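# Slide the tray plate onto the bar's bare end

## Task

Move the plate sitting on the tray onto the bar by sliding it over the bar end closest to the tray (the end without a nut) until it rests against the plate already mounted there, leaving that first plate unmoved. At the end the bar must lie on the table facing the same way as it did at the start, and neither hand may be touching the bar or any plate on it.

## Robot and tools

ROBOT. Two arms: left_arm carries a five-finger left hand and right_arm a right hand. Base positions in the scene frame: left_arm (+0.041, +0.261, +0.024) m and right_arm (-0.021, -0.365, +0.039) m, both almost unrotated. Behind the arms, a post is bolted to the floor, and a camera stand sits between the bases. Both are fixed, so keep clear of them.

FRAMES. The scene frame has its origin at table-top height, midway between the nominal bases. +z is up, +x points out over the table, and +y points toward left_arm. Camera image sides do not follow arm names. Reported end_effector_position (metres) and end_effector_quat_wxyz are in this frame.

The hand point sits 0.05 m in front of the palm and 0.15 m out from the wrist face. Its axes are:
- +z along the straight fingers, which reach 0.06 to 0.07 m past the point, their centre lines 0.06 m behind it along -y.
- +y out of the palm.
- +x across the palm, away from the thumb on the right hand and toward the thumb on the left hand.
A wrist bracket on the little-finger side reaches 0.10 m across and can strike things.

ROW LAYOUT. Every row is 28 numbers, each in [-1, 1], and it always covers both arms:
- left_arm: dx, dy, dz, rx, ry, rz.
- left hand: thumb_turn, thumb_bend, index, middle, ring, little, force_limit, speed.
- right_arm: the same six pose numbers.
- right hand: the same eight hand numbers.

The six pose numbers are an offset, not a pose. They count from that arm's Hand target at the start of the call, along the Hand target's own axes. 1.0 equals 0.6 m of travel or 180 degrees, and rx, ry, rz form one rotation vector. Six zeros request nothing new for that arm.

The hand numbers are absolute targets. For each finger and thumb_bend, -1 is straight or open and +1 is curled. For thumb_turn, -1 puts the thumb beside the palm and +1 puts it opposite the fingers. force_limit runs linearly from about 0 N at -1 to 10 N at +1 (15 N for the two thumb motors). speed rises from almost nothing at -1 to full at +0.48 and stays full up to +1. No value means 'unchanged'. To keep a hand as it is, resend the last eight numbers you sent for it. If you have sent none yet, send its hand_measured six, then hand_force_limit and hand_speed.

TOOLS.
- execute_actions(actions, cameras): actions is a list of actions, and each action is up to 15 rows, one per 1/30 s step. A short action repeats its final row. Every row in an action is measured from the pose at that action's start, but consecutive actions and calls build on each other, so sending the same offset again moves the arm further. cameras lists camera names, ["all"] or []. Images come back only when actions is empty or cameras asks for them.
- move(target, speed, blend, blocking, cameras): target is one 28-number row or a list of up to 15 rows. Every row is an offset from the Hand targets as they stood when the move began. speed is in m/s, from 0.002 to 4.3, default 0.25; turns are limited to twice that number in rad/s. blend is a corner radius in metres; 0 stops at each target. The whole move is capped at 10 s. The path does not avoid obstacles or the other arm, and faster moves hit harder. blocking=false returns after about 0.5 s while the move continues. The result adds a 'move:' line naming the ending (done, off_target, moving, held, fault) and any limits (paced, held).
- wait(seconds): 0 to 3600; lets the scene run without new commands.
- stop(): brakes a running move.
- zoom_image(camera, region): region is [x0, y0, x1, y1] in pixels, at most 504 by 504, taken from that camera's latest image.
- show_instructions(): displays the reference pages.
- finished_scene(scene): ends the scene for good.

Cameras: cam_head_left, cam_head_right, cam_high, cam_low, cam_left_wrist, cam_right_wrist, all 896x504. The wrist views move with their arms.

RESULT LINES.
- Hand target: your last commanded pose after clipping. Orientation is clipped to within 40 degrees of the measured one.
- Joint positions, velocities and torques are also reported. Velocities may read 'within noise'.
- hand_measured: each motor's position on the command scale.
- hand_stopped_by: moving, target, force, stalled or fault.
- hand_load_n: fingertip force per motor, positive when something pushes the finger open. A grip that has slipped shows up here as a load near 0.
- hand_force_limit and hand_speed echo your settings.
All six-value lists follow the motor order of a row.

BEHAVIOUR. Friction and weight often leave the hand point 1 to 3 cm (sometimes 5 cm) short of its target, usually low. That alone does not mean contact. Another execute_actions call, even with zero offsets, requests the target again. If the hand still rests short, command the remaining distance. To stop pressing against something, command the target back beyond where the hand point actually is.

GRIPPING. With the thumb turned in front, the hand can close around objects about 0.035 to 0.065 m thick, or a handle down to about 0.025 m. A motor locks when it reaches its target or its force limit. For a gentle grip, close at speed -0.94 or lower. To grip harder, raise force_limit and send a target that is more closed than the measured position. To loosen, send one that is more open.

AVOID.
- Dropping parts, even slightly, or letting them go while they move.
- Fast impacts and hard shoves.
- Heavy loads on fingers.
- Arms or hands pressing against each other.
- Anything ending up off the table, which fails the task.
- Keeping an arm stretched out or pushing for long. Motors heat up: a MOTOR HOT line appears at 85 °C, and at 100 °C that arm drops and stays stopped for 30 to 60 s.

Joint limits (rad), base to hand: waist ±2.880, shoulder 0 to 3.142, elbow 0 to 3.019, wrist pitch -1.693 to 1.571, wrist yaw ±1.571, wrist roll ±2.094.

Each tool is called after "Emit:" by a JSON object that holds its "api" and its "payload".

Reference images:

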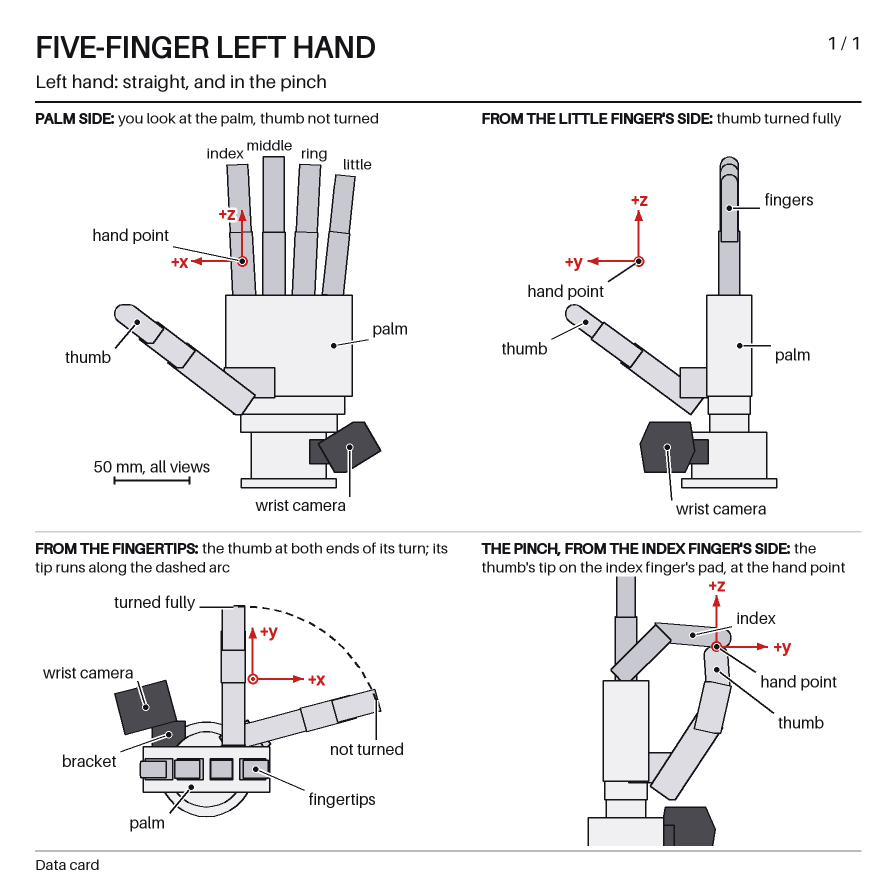

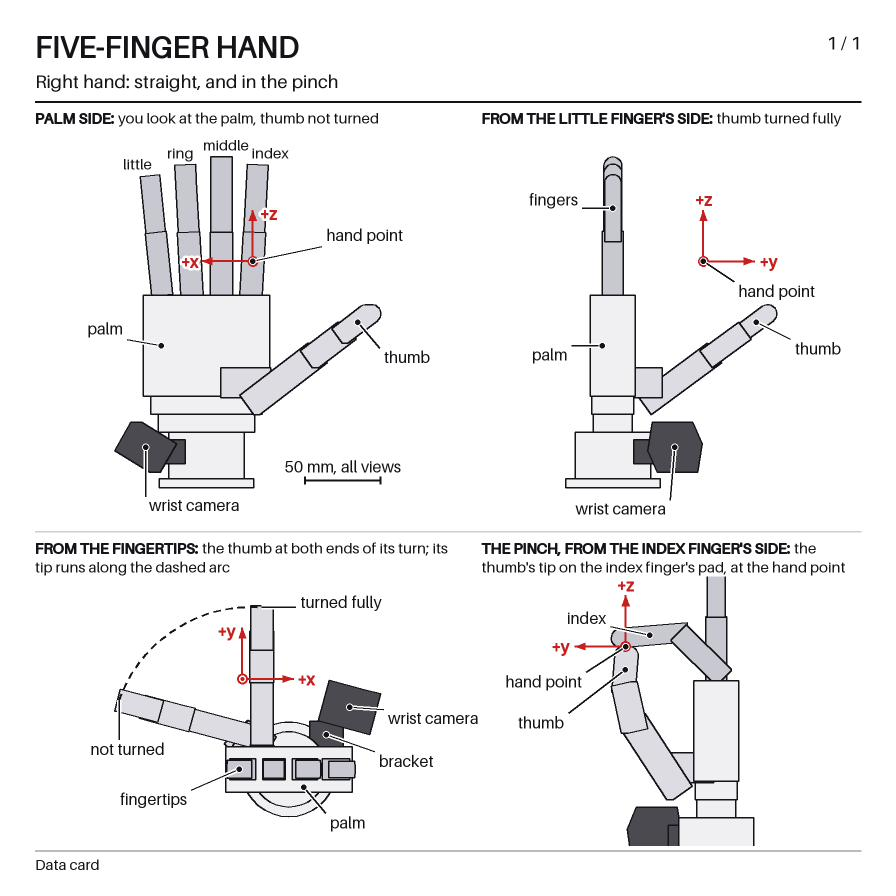

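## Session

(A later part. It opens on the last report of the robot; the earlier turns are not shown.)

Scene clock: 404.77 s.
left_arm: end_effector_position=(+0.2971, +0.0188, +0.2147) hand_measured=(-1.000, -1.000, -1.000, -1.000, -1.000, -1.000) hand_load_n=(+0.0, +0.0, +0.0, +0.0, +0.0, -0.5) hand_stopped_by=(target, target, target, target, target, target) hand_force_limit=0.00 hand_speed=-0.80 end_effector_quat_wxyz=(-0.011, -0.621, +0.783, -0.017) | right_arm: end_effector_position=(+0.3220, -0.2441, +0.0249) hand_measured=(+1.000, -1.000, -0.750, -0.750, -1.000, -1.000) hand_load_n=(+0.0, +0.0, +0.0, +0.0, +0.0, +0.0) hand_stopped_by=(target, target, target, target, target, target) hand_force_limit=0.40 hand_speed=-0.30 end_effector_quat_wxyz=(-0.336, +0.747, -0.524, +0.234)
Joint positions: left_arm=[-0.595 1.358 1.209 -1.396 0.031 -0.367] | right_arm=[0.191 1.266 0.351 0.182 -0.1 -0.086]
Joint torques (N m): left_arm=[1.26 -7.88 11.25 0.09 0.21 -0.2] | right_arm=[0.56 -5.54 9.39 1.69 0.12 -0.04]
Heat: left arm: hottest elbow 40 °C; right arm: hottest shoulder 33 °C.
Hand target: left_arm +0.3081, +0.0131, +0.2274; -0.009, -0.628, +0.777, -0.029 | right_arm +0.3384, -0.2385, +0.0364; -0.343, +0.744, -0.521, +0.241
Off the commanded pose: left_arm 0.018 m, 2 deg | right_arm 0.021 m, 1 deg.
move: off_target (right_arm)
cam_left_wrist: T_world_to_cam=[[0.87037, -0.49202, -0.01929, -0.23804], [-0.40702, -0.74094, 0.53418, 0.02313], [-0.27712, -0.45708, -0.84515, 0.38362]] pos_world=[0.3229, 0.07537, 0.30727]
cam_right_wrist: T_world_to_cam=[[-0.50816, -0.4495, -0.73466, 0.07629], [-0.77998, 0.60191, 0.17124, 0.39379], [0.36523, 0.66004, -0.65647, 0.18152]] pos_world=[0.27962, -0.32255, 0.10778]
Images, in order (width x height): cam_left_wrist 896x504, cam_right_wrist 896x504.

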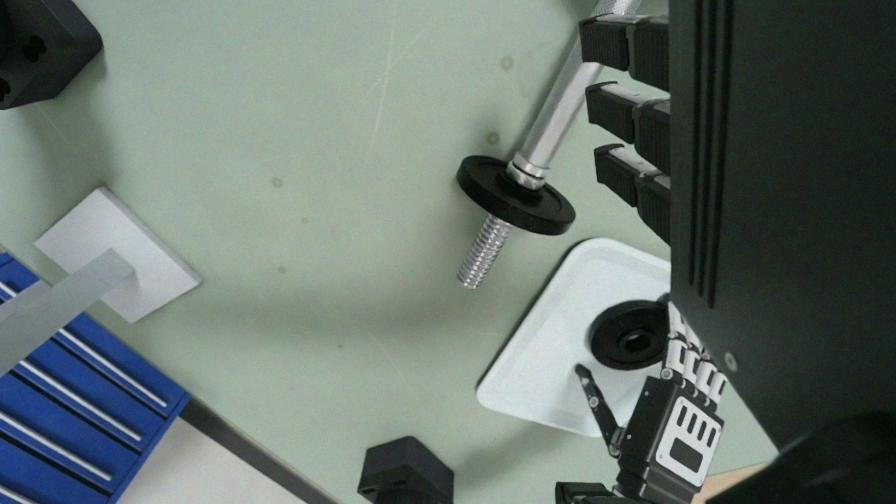

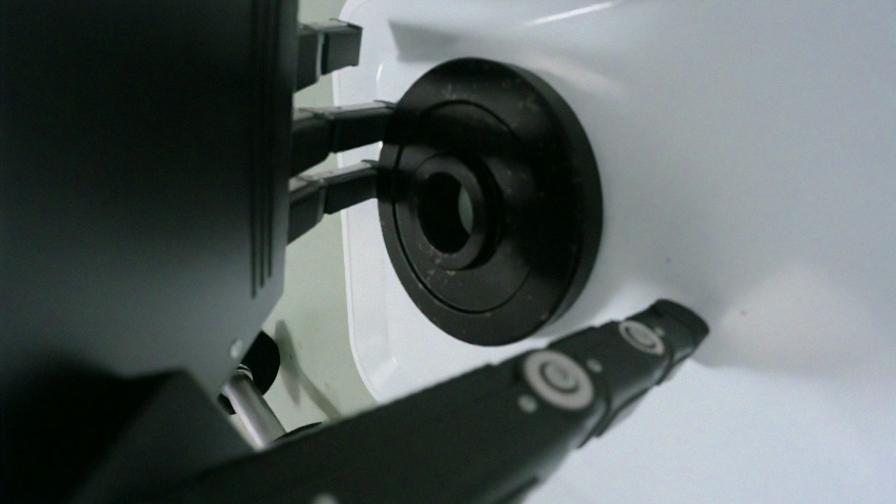

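Emit:
{"api": "move", "payload": {"target": [[0,0,0,0,0,0,-1,-1,-1,-1,-1,-1,0,-0.8, 0.0067,-0.0558,-0.0593,0,0,0,1,-1,-0.75,-0.75,-1,-1,0.4,-0.3],[0,0,0,0,0,0,-1,-1,-1,-1,-1,-1,0,-0.8, 0.0038,0.0213,-0.0032,0,0,0,1,-1,-0.75,-0.75,-1,-1,0.4,-0.3]], "speed": 0.06, "cameras": ["cam_right_wrist","cam_left_wrist"]}}

Emit:
{"api": "zoom_image", "payload": {"camera": "cam_left_wrist", "region": [540, 280, 760, 460]}}

Scene clock: 419.40 s.
left_arm: end_effector_position=(+0.2971, +0.0188, +0.2147) hand_measured=(-1.000, -1.000, -1.000, -1.000, -1.000, -1.000) hand_load_n=(+0.0, +0.0, +0.0, +0.0, +0.0, +0.0) hand_stopped_by=(target, target, target, target, target, target) hand_force_limit=0.00 hand_speed=-0.80 end_effector_quat_wxyz=(-0.011, -0.621, +0.783, -0.017) | right_arm: end_effector_position=(+0.3299, -0.2418, +0.0308) hand_measured=(+1.000, -1.000, -0.750, -0.750, -1.000, -1.000) hand_load_n=(+0.0, +0.0, +0.0, +0.0, +0.0, +0.0) hand_stopped_by=(target, target, target, target, target, target) hand_force_limit=0.40 hand_speed=-0.30 end_effector_quat_wxyz=(-0.342, +0.745, -0.522, +0.238)
Joint positions: left_arm=[-0.595 1.358 1.209 -1.396 0.031 -0.367] | right_arm=[0.191 1.267 0.367 0.183 -0.103 -0.086]
Joint torques (N m): left_arm=[1.38 -7.94 11.28 0.09 0.22 -0.22] | right_arm=[-0.44 -5.13 5.75 3.08 -0.14 -0.13]
Heat: left arm: hottest elbow 41 °C; right arm: hottest shoulder 33 °C.
Hand target: left_arm +0.3081, +0.0131, +0.2274; -0.009, -0.628, +0.777, -0.029 | right_arm +0.3300, -0.2441, +0.0279; -0.343, +0.744, -0.521, +0.240
Off the commanded pose: left_arm 0.018 m, 2 deg | right_arm 0.004 m, 0 deg.
move: done
cam_left_wrist: T_world_to_cam=[[0.87037, -0.49202, -0.01929, -0.23804], [-0.40702, -0.74094, 0.53418, 0.02313], [-0.27712, -0.45708, -0.84515, 0.38362]] pos_world=[0.3229, 0.07537, 0.30727]
cam_right_wrist: T_world_to_cam=[[-0.496, -0.44706, -0.74439, 0.08259], [-0.78402, 0.59905, 0.16264, 0.39843], [0.37322, 0.66429, -0.64764, 0.17917]] pos_world=[0.28648, -0.32077, 0.11272]
Images, in order (width x height): cam_left_wrist 896x504, cam_right_wrist 896x504.

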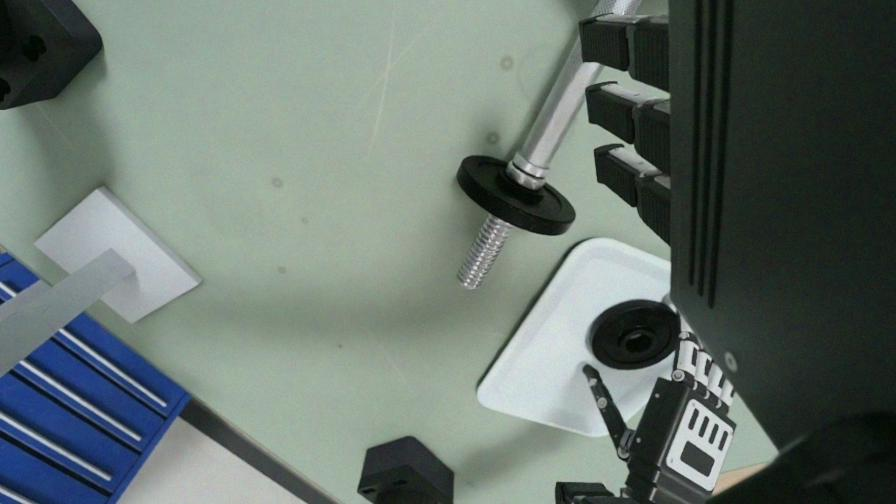

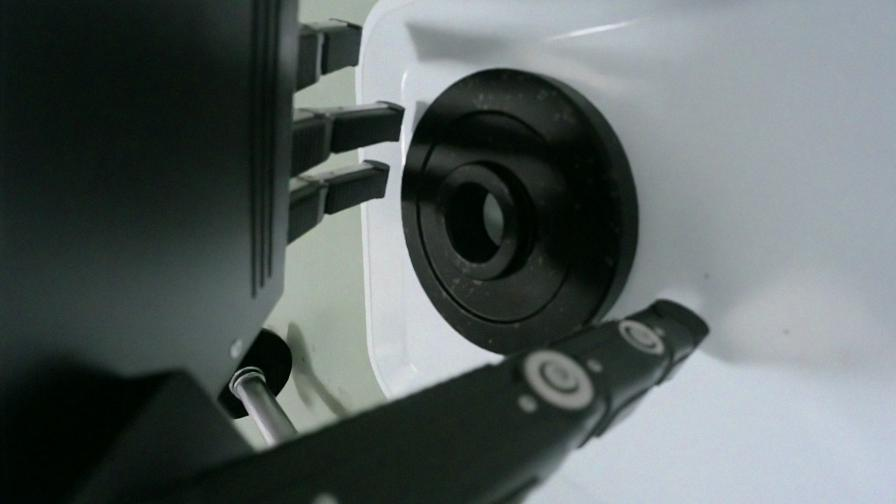

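Scaled by 2.291.

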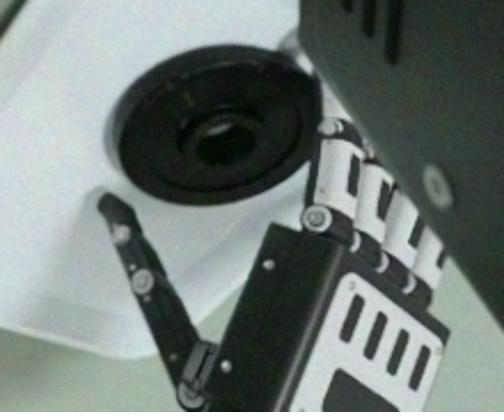

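Emit:
{"api": "execute_actions", "payload": {"actions": [[[0,0,0,0,0,0,-1,-1,-1,-1,-1,-1,0,-0.8, 0,0,0,0,0,0,1,-1,-0.3,-0.3,-1,-1,0.2,-0.95]]], "cameras": []}}

Emit:
{"api": "wait", "payload": {"seconds": 1.5, "cameras": ["cam_right_wrist","cam_left_wrist"]}}

Emit:
{"api": "zoom_image", "payload": {"camera": "cam_left_wrist", "region": [540, 280, 760, 460]}}

Scene clock: 430.70 s.
left_arm: end_effector_position=(+0.2971, +0.0188, +0.2147) hand_measured=(-1.000, -1.000, -1.000, -1.000, -1.000, -1.000) hand_load_n=(+0.0, +0.0, +0.0, +0.0, +0.0, +0.0) hand_stopped_by=(target, target, target, target, target, target) hand_force_limit=0.00 hand_speed=-0.80 end_effector_quat_wxyz=(-0.011, -0.621, +0.783, -0.017) | right_arm: end_effector_position=(+0.3321, -0.2413, +0.0324) hand_measured=(+1.000, -1.000, -0.398, -0.402, -1.000, -1.000) hand_load_n=(+0.5, +1.0, +6.0, +5.5, +0.0, +0.0) hand_stopped_by=(target, target, force, force, target, target) hand_force_limit=0.20 hand_speed=-0.95 end_effector_quat_wxyz=(-0.345, +0.743, -0.520, +0.241)
Joint positions: left_arm=[-0.595 1.358 1.209 -1.396 0.031 -0.367] | right_arm=[0.191 1.267 0.367 0.194 -0.103 -0.086]
Joint torques (N m): left_arm=[1.32 -7.88 11.3 0.06 0.22 -0.22] | right_arm=[-0.5 -5.3 5.7 2.76 -0.14 -0.12]
Heat: left arm: hottest elbow 41 °C; right arm: hottest shoulder 33 °C.
Hand target: left_arm +0.3081, +0.0131, +0.2274; -0.009, -0.628, +0.777, -0.029 | right_arm +0.3300, -0.2440, +0.0279; -0.343, +0.744, -0.521, +0.241
Off the commanded pose: left_arm 0.018 m, 2 deg | right_arm 0.006 m, 0 deg.
Step readings (end_effector_position of left_arm | right_arm):
0: (+0.2971, +0.0188, +0.2147) | (+0.3300, -0.2418, +0.0309)
1: (+0.2971, +0.0188, +0.2147) | (+0.3300, -0.2418, +0.0309)
2: (+0.2971, +0.0188, +0.2147) | (+0.3300, -0.2418, +0.0309)
4: (+0.2971, +0.0188, +0.2147) | (+0.3300, -0.2418, +0.0309)
8: (+0.2971, +0.0188, +0.2147) | (+0.3300, -0.2418, +0.0309)
15: (+0.2971, +0.0188, +0.2147) | (+0.3300, -0.2418, +0.0309)

Scene clock: 432.20 s.
left_arm: end_effector_position=(+0.2971, +0.0188, +0.2147) hand_measured=(-1.000, -1.000, -1.000, -1.000, -1.000, -1.000) hand_load_n=(+0.0, +0.0, +0.0, +0.0, +0.0, +0.0) hand_stopped_by=(target, target, target, target, target, target) hand_force_limit=0.00 hand_speed=-0.80 end_effector_quat_wxyz=(-0.011, -0.621, +0.783, -0.017) | right_arm: end_effector_position=(+0.3321, -0.2413, +0.0324) hand_measured=(+1.000, -1.000, -0.398, -0.402, -1.000, -1.000) hand_load_n=(+0.5, +1.0, +6.0, +6.0, +0.0, +0.0) hand_stopped_by=(target, target, force, force, target, target) hand_force_limit=0.20 hand_speed=-0.95 end_effector_quat_wxyz=(-0.345, +0.743, -0.520, +0.241)
Joint positions: left_arm=[-0.595 1.358 1.209 -1.396 0.031 -0.367] | right_arm=[0.191 1.267 0.367 0.194 -0.103 -0.086]
Joint torques (N m): left_arm=[1.26 -8 11.26 0.05 0.21 -0.21] | right_arm=[-0.5 -5.07 5.72 2.71 -0.15 -0.11]
Heat: left arm: hottest elbow 41 °C; right arm: hottest shoulder 33 °C.
Hand target: left_arm +0.3081, +0.0131, +0.2274; -0.009, -0.628, +0.777, -0.029 | right_arm +0.3300, -0.2440, +0.0279; -0.343, +0.744, -0.521, +0.241
Off the commanded pose: left_arm 0.018 m, 2 deg | right_arm 0.006 m, 0 deg.
wait: 1.50 s; at rest by 0.17 s
cam_left_wrist: T_world_to_cam=[[0.87037, -0.49202, -0.01929, -0.23804], [-0.40702, -0.74094, 0.53418, 0.02313], [-0.27712, -0.45708, -0.84515, 0.38362]] pos_world=[0.3229, 0.07537, 0.30727]
cam_right_wrist: T_world_to_cam=[[-0.48847, -0.44537, -0.75036, 0.08317], [-0.78561, 0.59872, 0.15606, 0.40027], [0.37975, 0.66572, -0.64234, 0.17706]] pos_world=[0.28785, -0.32048, 0.11368]
Images, in order (width x height): cam_left_wrist 896x504, cam_right_wrist 896x504.

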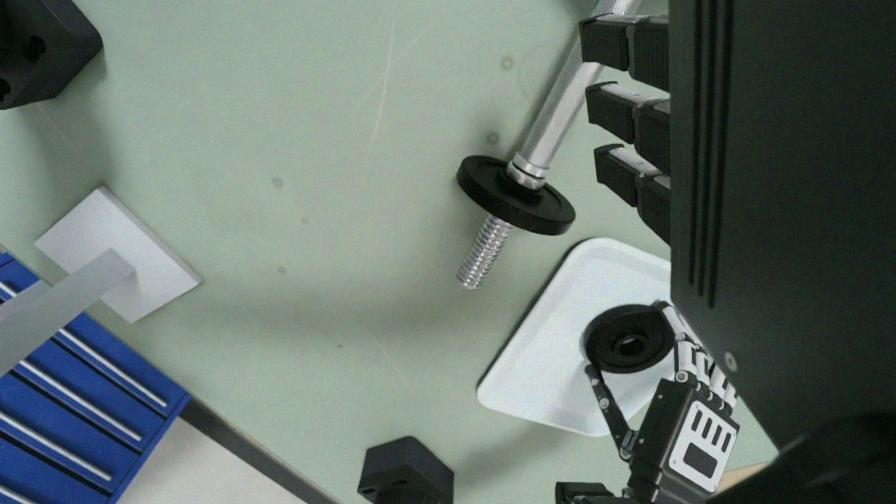

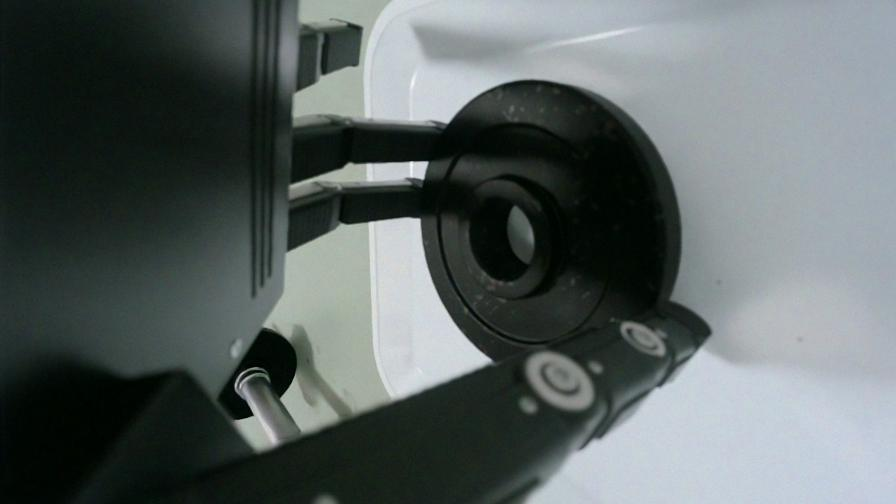

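Scaled by 2.291.

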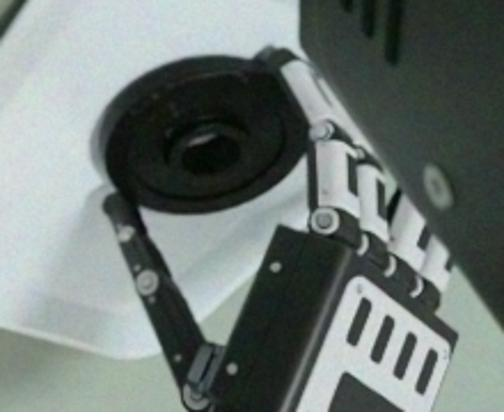

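Emit:
{"api": "move", "payload": {"target": [0,0,0,0,0,0,-1,-1,-1,-1,-1,-1,0,-0.8, 0,-0.151,-0.131,0,0,0,1,-1,-0.3,-0.3,-1,-1,0.2,-0.95], "speed": 0.08, "cameras": ["cam_right_wrist","cam_left_wrist","cam_high"]}}

Scene clock: 445.93 s.
left_arm: end_effector_position=(+0.2971, +0.0188, +0.2147) hand_measured=(-1.000, -1.000, -1.000, -1.000, -1.000, -1.000) hand_load_n=(+0.0, +0.0, +0.0, +0.0, +0.0, +0.0) hand_stopped_by=(target, target, target, target, target, target) hand_force_limit=0.00 hand_speed=-0.80 end_effector_quat_wxyz=(-0.011, -0.621, +0.783, -0.017) | right_arm: end_effector_position=(+0.3110, -0.2460, +0.1217) hand_measured=(+1.000, -1.000, -0.398, -0.402, -1.000, -1.000) hand_load_n=(+0.0, +0.0, +0.0, +0.0, +0.0, +0.0) hand_stopped_by=(target, target, force, force, target, target) hand_force_limit=0.20 hand_speed=-0.95 end_effector_quat_wxyz=(-0.328, +0.751, -0.527, +0.225)
Joint positions: left_arm=[-0.595 1.358 1.209 -1.396 0.031 -0.367] | right_arm=[0.191 0.953 0.496 -0.301 -0.103 -0.086]
Joint torques (N m): left_arm=[1.26 -7.94 11.3 0.02 0.21 -0.21] | right_arm=[-0.5 -4.84 12.78 1.63 -0.14 -0.13]
Heat: left arm: hottest elbow 41 °C; right arm: hottest shoulder 33 °C.
Hand target: left_arm +0.3081, +0.0131, +0.2274; -0.009, -0.628, +0.777, -0.029 | right_arm +0.3291, -0.2443, +0.1479; -0.343, +0.744, -0.521, +0.241
Off the commanded pose: left_arm 0.018 m, 2 deg | right_arm 0.032 m, 3 deg.
move: off_target (right_arm)
cam_left_wrist: T_world_to_cam=[[0.87037, -0.49202, -0.01929, -0.23804], [-0.40702, -0.74094, 0.53418, 0.02313], [-0.27712, -0.45708, -0.84515, 0.38362]] pos_world=[0.3229, 0.07537, 0.30727]
cam_right_wrist: T_world_to_cam=[[-0.5255, -0.45347, -0.71987, 0.14364], [-0.77691, 0.60064, 0.18878, 0.36628], [0.34678, 0.65848, -0.66795, 0.25708]] pos_world=[0.2709, -0.32415, 0.20597]
Images, in order (width x height): cam_high 896x504, cam_left_wrist 896x504, cam_right_wrist 896x504.

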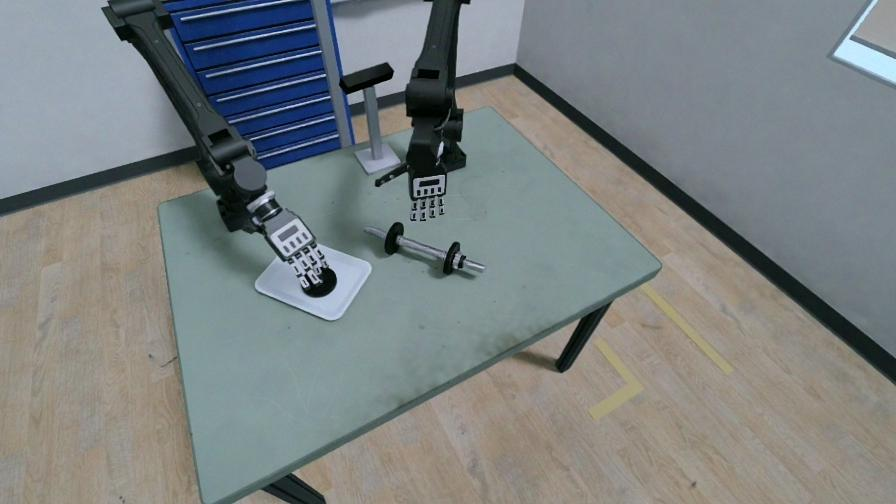

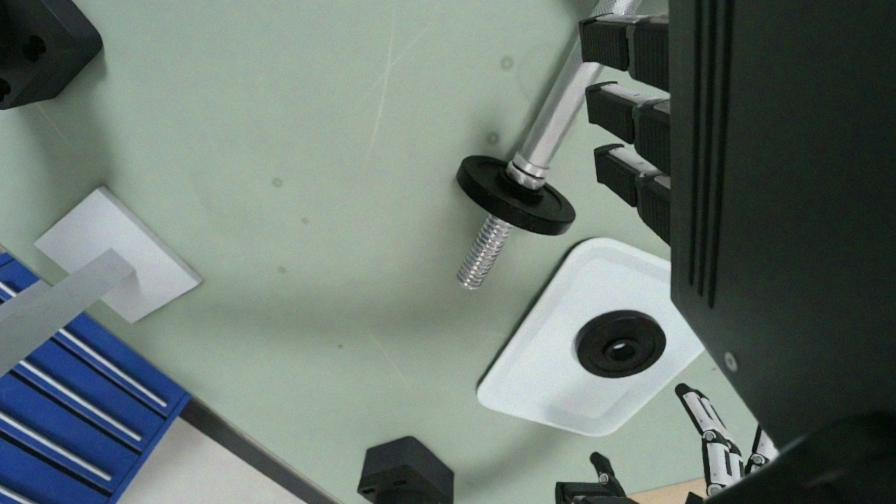

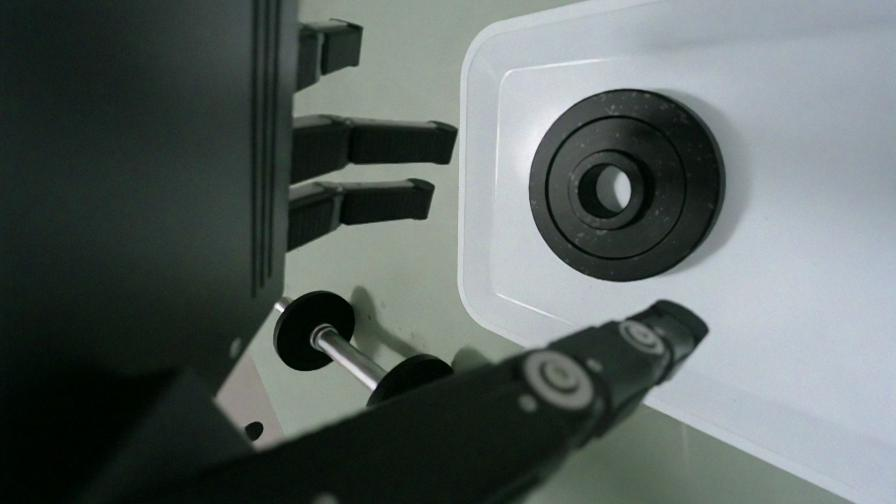

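Emit:
{"api": "move", "payload": {"target": [[0,0,0,0,0,0,-1,-1,-1,-1,-1,-1,0,-0.8, -0.0063,0.0972,0.0478,0.0144,0,0,1,-1,-0.75,-0.75,-1,-1,0.2,-0.3],[0,0,0,0,0,0,-1,-1,-1,-1,-1,-1,0,-0.8, -0.0063,0.1717,0.1122,0.0144,0,0,1,-1,-0.75,-0.75,-1,-1,0.2,-0.3]], "speed": [0.1, 0.06], "cameras": ["cam_right_wrist","cam_left_wrist"]}}

Emit:
{"api": "zoom_image", "payload": {"camera": "cam_left_wrist", "region": [540, 280, 760, 460]}}

Scene clock: 500.33 s.
left_arm: end_effector_position=(+0.2971, +0.0188, +0.2147) hand_measured=(-1.000, -1.000, -1.000, -1.000, -1.000, -1.000) hand_load_n=(+0.0, +0.0, +0.0, +0.0, +0.0, +0.0) hand_stopped_by=(target, target, target, target, target, target) hand_force_limit=0.00 hand_speed=-0.80 end_effector_quat_wxyz=(-0.011, -0.621, +0.783, -0.017) | right_arm: end_effector_position=(+0.3137, -0.2453, +0.0283) hand_measured=(+1.000, -1.000, -0.750, -0.750, -1.000, -1.000) hand_load_n=(+0.5, +0.0, +0.0, -0.5, +0.0, +0.0) hand_stopped_by=(target, target, target, target, target, target) hand_force_limit=0.20 hand_speed=-0.30 end_effector_quat_wxyz=(-0.357, +0.738, -0.515, +0.251)
Joint positions: left_arm=[-0.595 1.358 1.209 -1.396 0.031 -0.367] | right_arm=[0.191 1.224 0.291 0.262 -0.103 -0.086]
Joint torques (N m): left_arm=[1.38 -7.88 11.33 0.09 0.21 -0.2] | right_arm=[-0.32 -4.54 5.53 3.18 -0.27 -0.07]
Heat: left arm: hottest elbow 41 °C; right arm: hottest elbow 37 °C.
Hand target: left_arm +0.3081, +0.0131, +0.2274; -0.009, -0.628, +0.777, -0.029 | right_arm +0.3131, -0.2461, +0.0258; -0.359, +0.736, -0.515, +0.252
Off the commanded pose: left_arm 0.018 m, 2 deg | right_arm 0.003 m, 0 deg.
move: done
cam_left_wrist: T_world_to_cam=[[0.87037, -0.49202, -0.01929, -0.23804], [-0.40702, -0.74094, 0.53418, 0.02313], [-0.27712, -0.45708, -0.84515, 0.38362]] pos_world=[0.3229, 0.07537, 0.30727]
cam_right_wrist: T_world_to_cam=[[-0.46204, -0.43955, -0.77027, 0.06307], [-0.79082, 0.59731, 0.13351, 0.39075], [0.4014, 0.67083, -0.62359, 0.17788]] pos_world=[0.26675, -0.325, 0.10734]
Images, in order (width x height): cam_left_wrist 896x504, cam_right_wrist 896x504.

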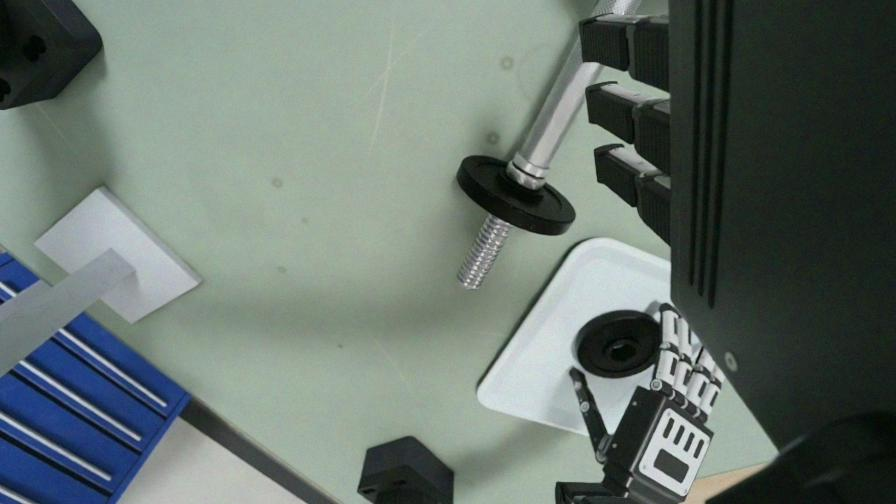

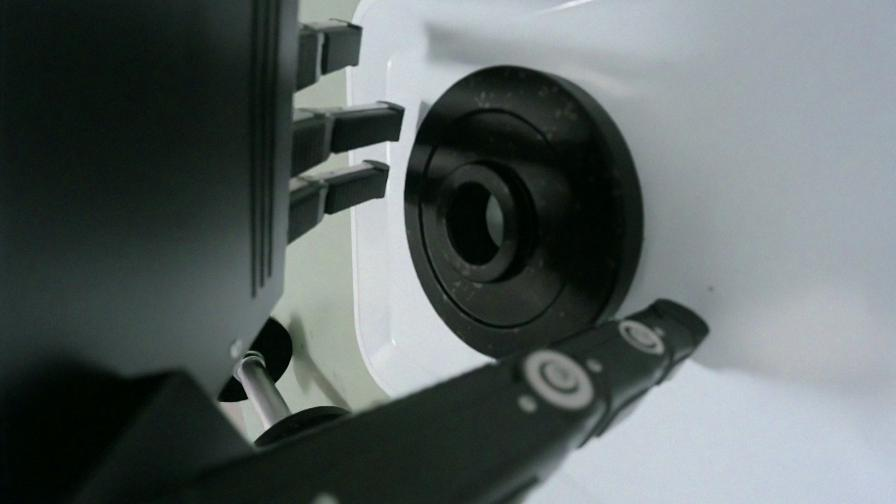

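Scaled by 2.291.

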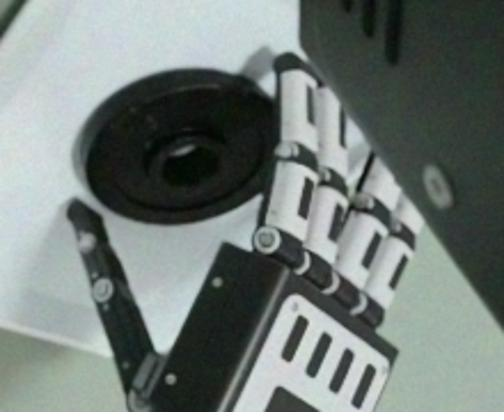

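Emit:
{"api": "move", "payload": {"target": [[0,0,0,0,0,0,-1,-1,-1,-1,-1,-1,0,-0.8, -0.005,-0.0393,-0.0308,0,0,0,1,-1,-0.75,-0.75,-1,-1,0.2,-0.3],[0,0,0,0,0,0,-1,-1,-1,-1,-1,-1,0,-0.8, -0.005,0.0065,0.0052,0,0,0,1,-1,-0.75,-0.75,-1,-1,0.2,-0.3]], "speed": [0.06, 0.04], "cameras": ["cam_right_wrist","cam_left_wrist"]}}

Emit:
{"api": "zoom_image", "payload": {"camera": "cam_left_wrist", "region": [540, 280, 760, 460]}}

Scene clock: 515.90 s.
left_arm: end_effector_position=(+0.2971, +0.0188, +0.2147) hand_measured=(-1.000, -1.000, -1.000, -1.000, -1.000, -1.000) hand_load_n=(+0.0, +0.0, +0.0, +0.0, +0.0, +0.0) hand_stopped_by=(target, target, target, target, target, target) hand_force_limit=0.00 hand_speed=-0.80 end_effector_quat_wxyz=(-0.011, -0.621, +0.783, -0.017) | right_arm: end_effector_position=(+0.3147, -0.2453, +0.0243) hand_measured=(+1.000, -1.000, -0.750, -0.750, -1.000, -1.000) hand_load_n=(+0.0, -0.5, +0.0, +0.0, +0.0, +0.0) hand_stopped_by=(target, target, target, target, target, target) hand_force_limit=0.20 hand_speed=-0.30 end_effector_quat_wxyz=(-0.358, +0.736, -0.516, +0.253)
Joint positions: left_arm=[-0.595 1.358 1.209 -1.396 0.031 -0.367] | right_arm=[0.191 1.245 0.287 0.291 -0.102 -0.083]
Joint torques (N m): left_arm=[1.26 -7.77 11.3 0.05 0.22 -0.21] | right_arm=[0.67 -4.6 5.22 3.18 0.04 -0.03]
Heat: left arm: hottest elbow 41 °C; right arm: hottest elbow 35 °C.
Hand target: left_arm +0.3081, +0.0131, +0.2274; -0.009, -0.628, +0.777, -0.029 | right_arm +0.3120, -0.2433, +0.0207; -0.359, +0.736, -0.515, +0.252
Off the commanded pose: left_arm 0.018 m, 2 deg | right_arm 0.005 m, 0 deg.
move: done
cam_left_wrist: T_world_to_cam=[[0.87037, -0.49202, -0.01929, -0.23804], [-0.40702, -0.74094, 0.53418, 0.02313], [-0.27712, -0.45708, -0.84515, 0.38362]] pos_world=[0.3229, 0.07537, 0.30727]
cam_right_wrist: T_world_to_cam=[[-0.46171, -0.43663, -0.77213, 0.0611], [-0.78908, 0.59979, 0.13266, 0.39212], [0.40519, 0.67052, -0.62147, 0.17373]] pos_world=[0.26723, -0.325, 0.10312]
Images, in order (width x height): cam_left_wrist 896x504, cam_right_wrist 896x504.

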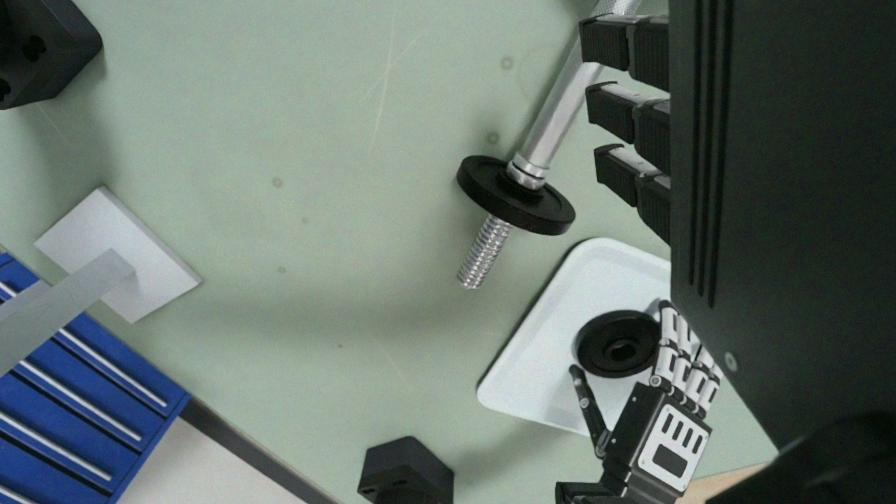

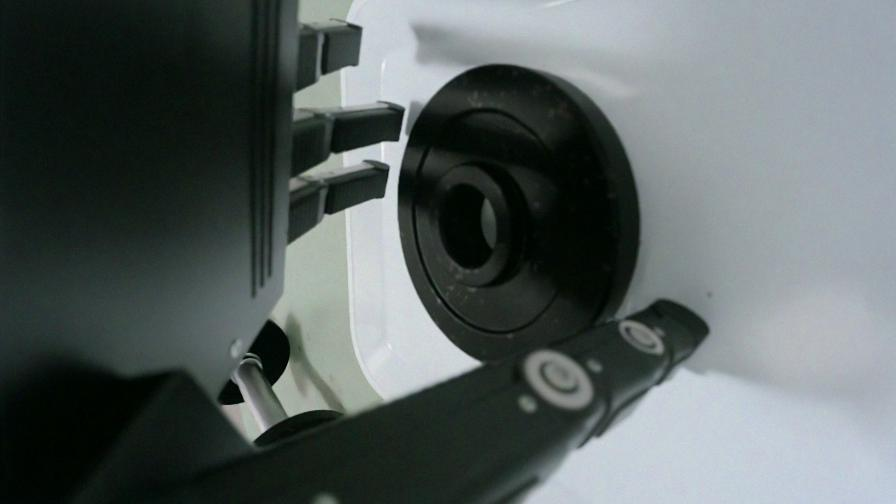

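Scaled by 2.291.

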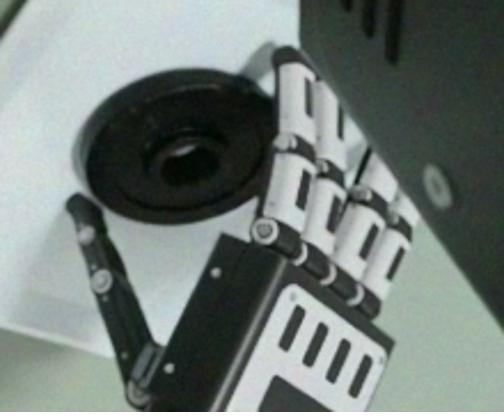

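Emit:
{"api": "execute_actions", "payload": {"actions": [[[0,0,0,0,0,0,-1,-1,-1,-1,-1,-1,0,-0.8, 0,0,0,0,0,0,1,-1,-0.2,-0.2,-1,-1,0.6,-0.95]]], "cameras": ["cam_right_wrist","cam_left_wrist"]}}

Emit:
{"api": "zoom_image", "payload": {"camera": "cam_left_wrist", "region": [540, 280, 760, 460]}}

Scene clock: 527.87 s.
left_arm: end_effector_position=(+0.2971, +0.0188, +0.2147) hand_measured=(-1.000, -1.000, -1.000, -1.000, -1.000, -1.000) hand_load_n=(+0.0, +0.0, +0.0, +0.0, +0.0, +0.0) hand_stopped_by=(target, target, target, target, target, target) hand_force_limit=0.00 hand_speed=-0.80 end_effector_quat_wxyz=(-0.011, -0.621, +0.783, -0.017) | right_arm: end_effector_position=(+0.3190, -0.2443, +0.0278) hand_measured=(+1.000, -1.000, -0.398, -0.412, -1.000, -1.000) hand_load_n=(+0.0, +1.0, +8.5, +7.5, +0.0, +0.0) hand_stopped_by=(target, target, force, force, target, target) hand_force_limit=0.60 hand_speed=-0.95 end_effector_quat_wxyz=(-0.365, +0.733, -0.513, +0.259)
Joint positions: left_arm=[-0.595 1.358 1.209 -1.396 0.031 -0.367] | right_arm=[0.191 1.245 0.287 0.311 -0.102 -0.083]
Joint torques (N m): left_arm=[1.32 -8 11.33 0.02 0.21 -0.21] | right_arm=[0.56 -4.48 5.27 2.3 0.05 -0.04]
Heat: left arm: hottest elbow 41 °C; right arm: hottest elbow 34 °C.
Hand target: left_arm +0.3081, +0.0131, +0.2274; -0.009, -0.628, +0.777, -0.029 | right_arm +0.3120, -0.2433, +0.0207; -0.359, +0.736, -0.515, +0.252
Off the commanded pose: left_arm 0.018 m, 2 deg | right_arm 0.010 m, 1 deg.
Step readings (end_effector_position of left_arm | right_arm):
0: (+0.2971, +0.0188, +0.2147) | (+0.3147, -0.2453, +0.0243)
1: (+0.2971, +0.0188, +0.2147) | (+0.3147, -0.2453, +0.0243)
2: (+0.2971, +0.0188, +0.2147) | (+0.3147, -0.2453, +0.0243)
4: (+0.2971, +0.0188, +0.2147) | (+0.3147, -0.2453, +0.0243)
8: (+0.2971, +0.0188, +0.2147) | (+0.3147, -0.2453, +0.0243)
15: (+0.2971, +0.0188, +0.2147) | (+0.3147, -0.2453, +0.0243)
cam_left_wrist: T_world_to_cam=[[0.87037, -0.49202, -0.01929, -0.23804], [-0.40702, -0.74094, 0.53418, 0.02313], [-0.27712, -0.45708, -0.84515, 0.38362]] pos_world=[0.3229, 0.07537, 0.30727]
cam_right_wrist: T_world_to_cam=[[-0.44602, -0.43321, -0.7832, 0.06238], [-0.79162, 0.59925, 0.11935, 0.39554], [0.41762, 0.67323, -0.61021, 0.16993]] pos_world=[0.26998, -0.32441, 0.10534]
Images, in order (width x height): cam_left_wrist 896x504, cam_right_wrist 896x504.

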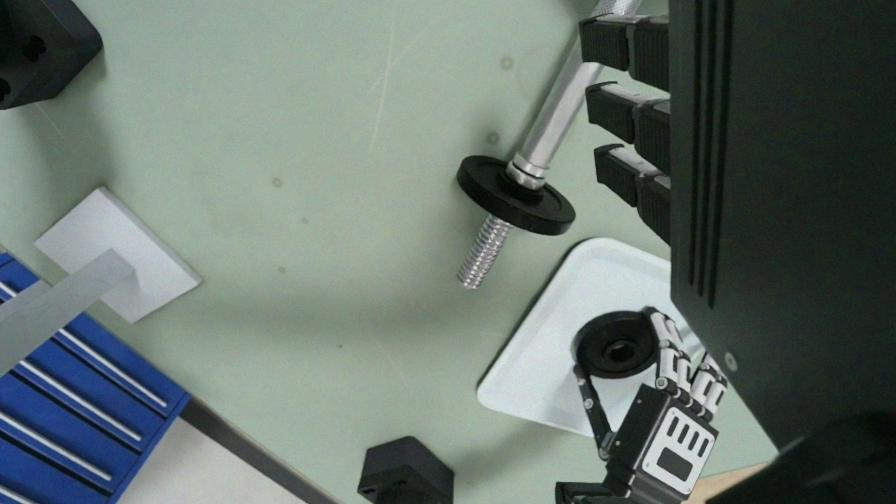

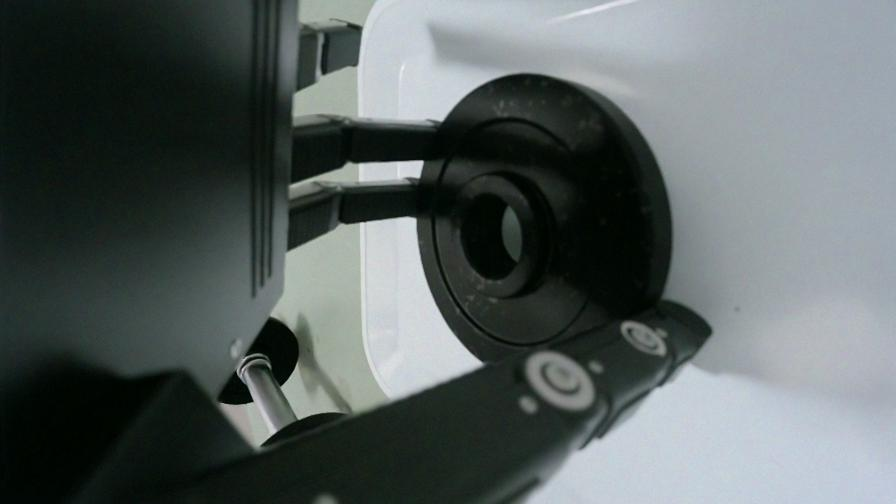

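Scaled by 2.291.

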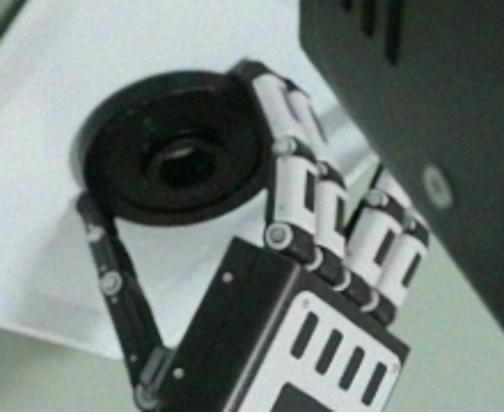

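Emit:
{"api": "move", "payload": {"target": [0,0,0,0,0,0,-1,-1,-1,-1,-1,-1,0,-0.8, 0,-0.0827,-0.0565,0,0,0,1,-1,-0.2,-0.2,-1,-1,0.6,-0.95], "speed": 0.04, "cameras": ["cam_right_wrist","cam_left_wrist"]}}

Emit:
{"api": "zoom_image", "payload": {"camera": "cam_left_wrist", "region": [540, 280, 760, 460]}}

Scene clock: 541.13 s.
left_arm: end_effector_position=(+0.2971, +0.0188, +0.2147) hand_measured=(-1.000, -1.000, -1.000, -1.000, -1.000, -1.000) hand_load_n=(+0.0, +0.0, +0.0, +0.0, +0.0, +0.0) hand_stopped_by=(target, target, target, target, target, target) hand_force_limit=0.00 hand_speed=-0.80 end_effector_quat_wxyz=(-0.011, -0.621, +0.783, -0.017) | right_arm: end_effector_position=(+0.2766, -0.2543, +0.0396) hand_measured=(+1.000, -1.000, -0.398, -0.412, -1.000, -1.000) hand_load_n=(+0.5, +1.5, +8.5, +6.0, +0.0, +0.0) hand_stopped_by=(target, target, force, force, target, target) hand_force_limit=0.60 hand_speed=-0.95 end_effector_quat_wxyz=(-0.323, +0.751, -0.531, +0.223)
Joint positions: left_arm=[-0.595 1.358 1.209 -1.396 0.031 -0.367] | right_arm=[0.191 1.043 0.287 -0.012 -0.098 -0.083]
Joint torques (N m): left_arm=[1.2 -8 11.32 0.08 0.21 -0.21] | right_arm=[0.67 -5.6 13.19 2.36 -0.07 0.01]
Heat: left arm: hottest elbow 41 °C; right arm: hottest shoulder 33 °C.
Hand target: left_arm +0.3081, +0.0131, +0.2274; -0.009, -0.628, +0.777, -0.029 | right_arm +0.3156, -0.2420, +0.0807; -0.359, +0.736, -0.515, +0.252
Off the commanded pose: left_arm 0.018 m, 2 deg | right_arm 0.058 m, 6 deg.
move: off_target (right_arm)
cam_left_wrist: T_world_to_cam=[[0.87037, -0.49202, -0.01929, -0.23804], [-0.40702, -0.74094, 0.53418, 0.02313], [-0.27712, -0.45708, -0.84515, 0.38362]] pos_world=[0.3229, 0.07537, 0.30727]
cam_right_wrist: T_world_to_cam=[[-0.53548, -0.4533, -0.71259, 0.06526], [-0.77159, 0.60564, 0.19456, 0.35966], [0.34338, 0.65401, -0.67406, 0.21968]] pos_world=[0.23702, -0.33192, 0.12461]
Images, in order (width x height): cam_left_wrist 896x504, cam_right_wrist 896x504.

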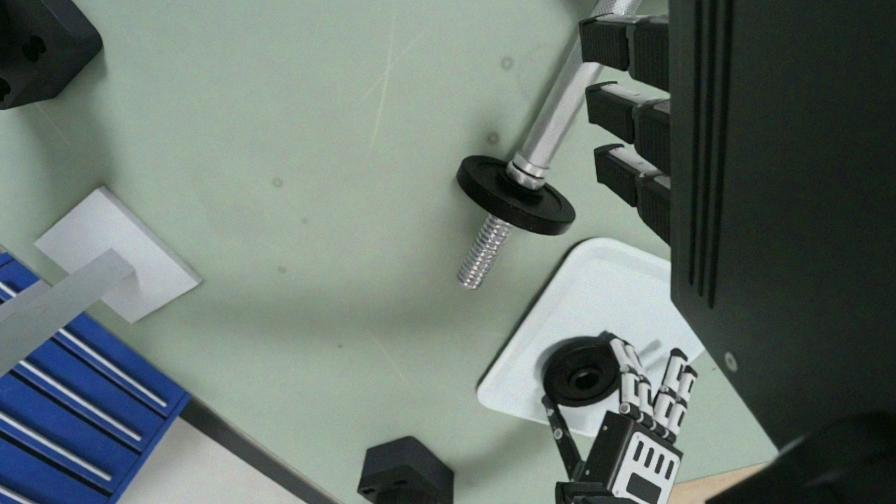

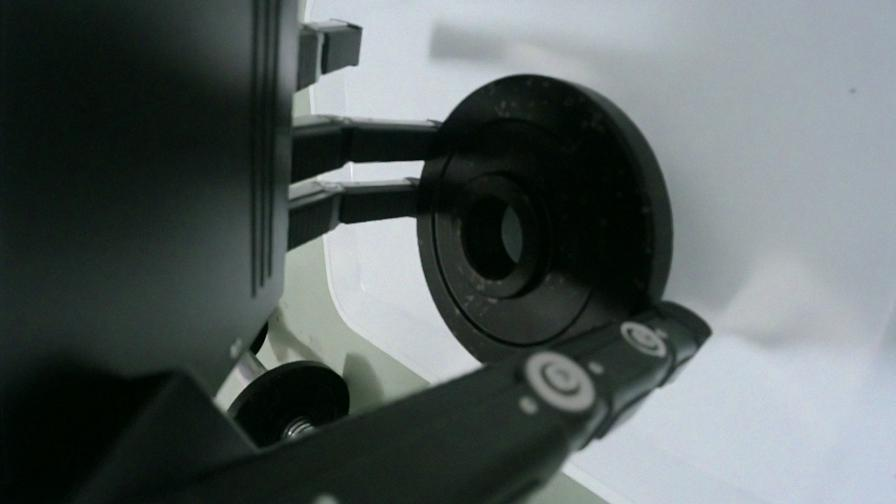

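Scaled by 2.291.

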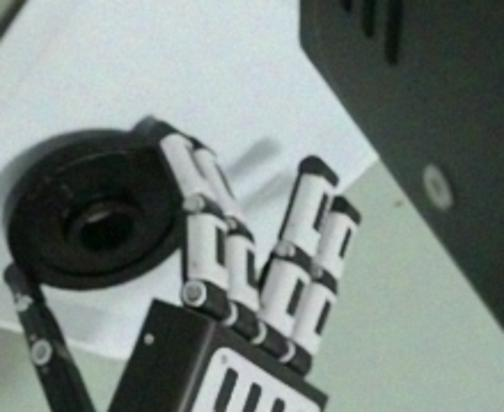

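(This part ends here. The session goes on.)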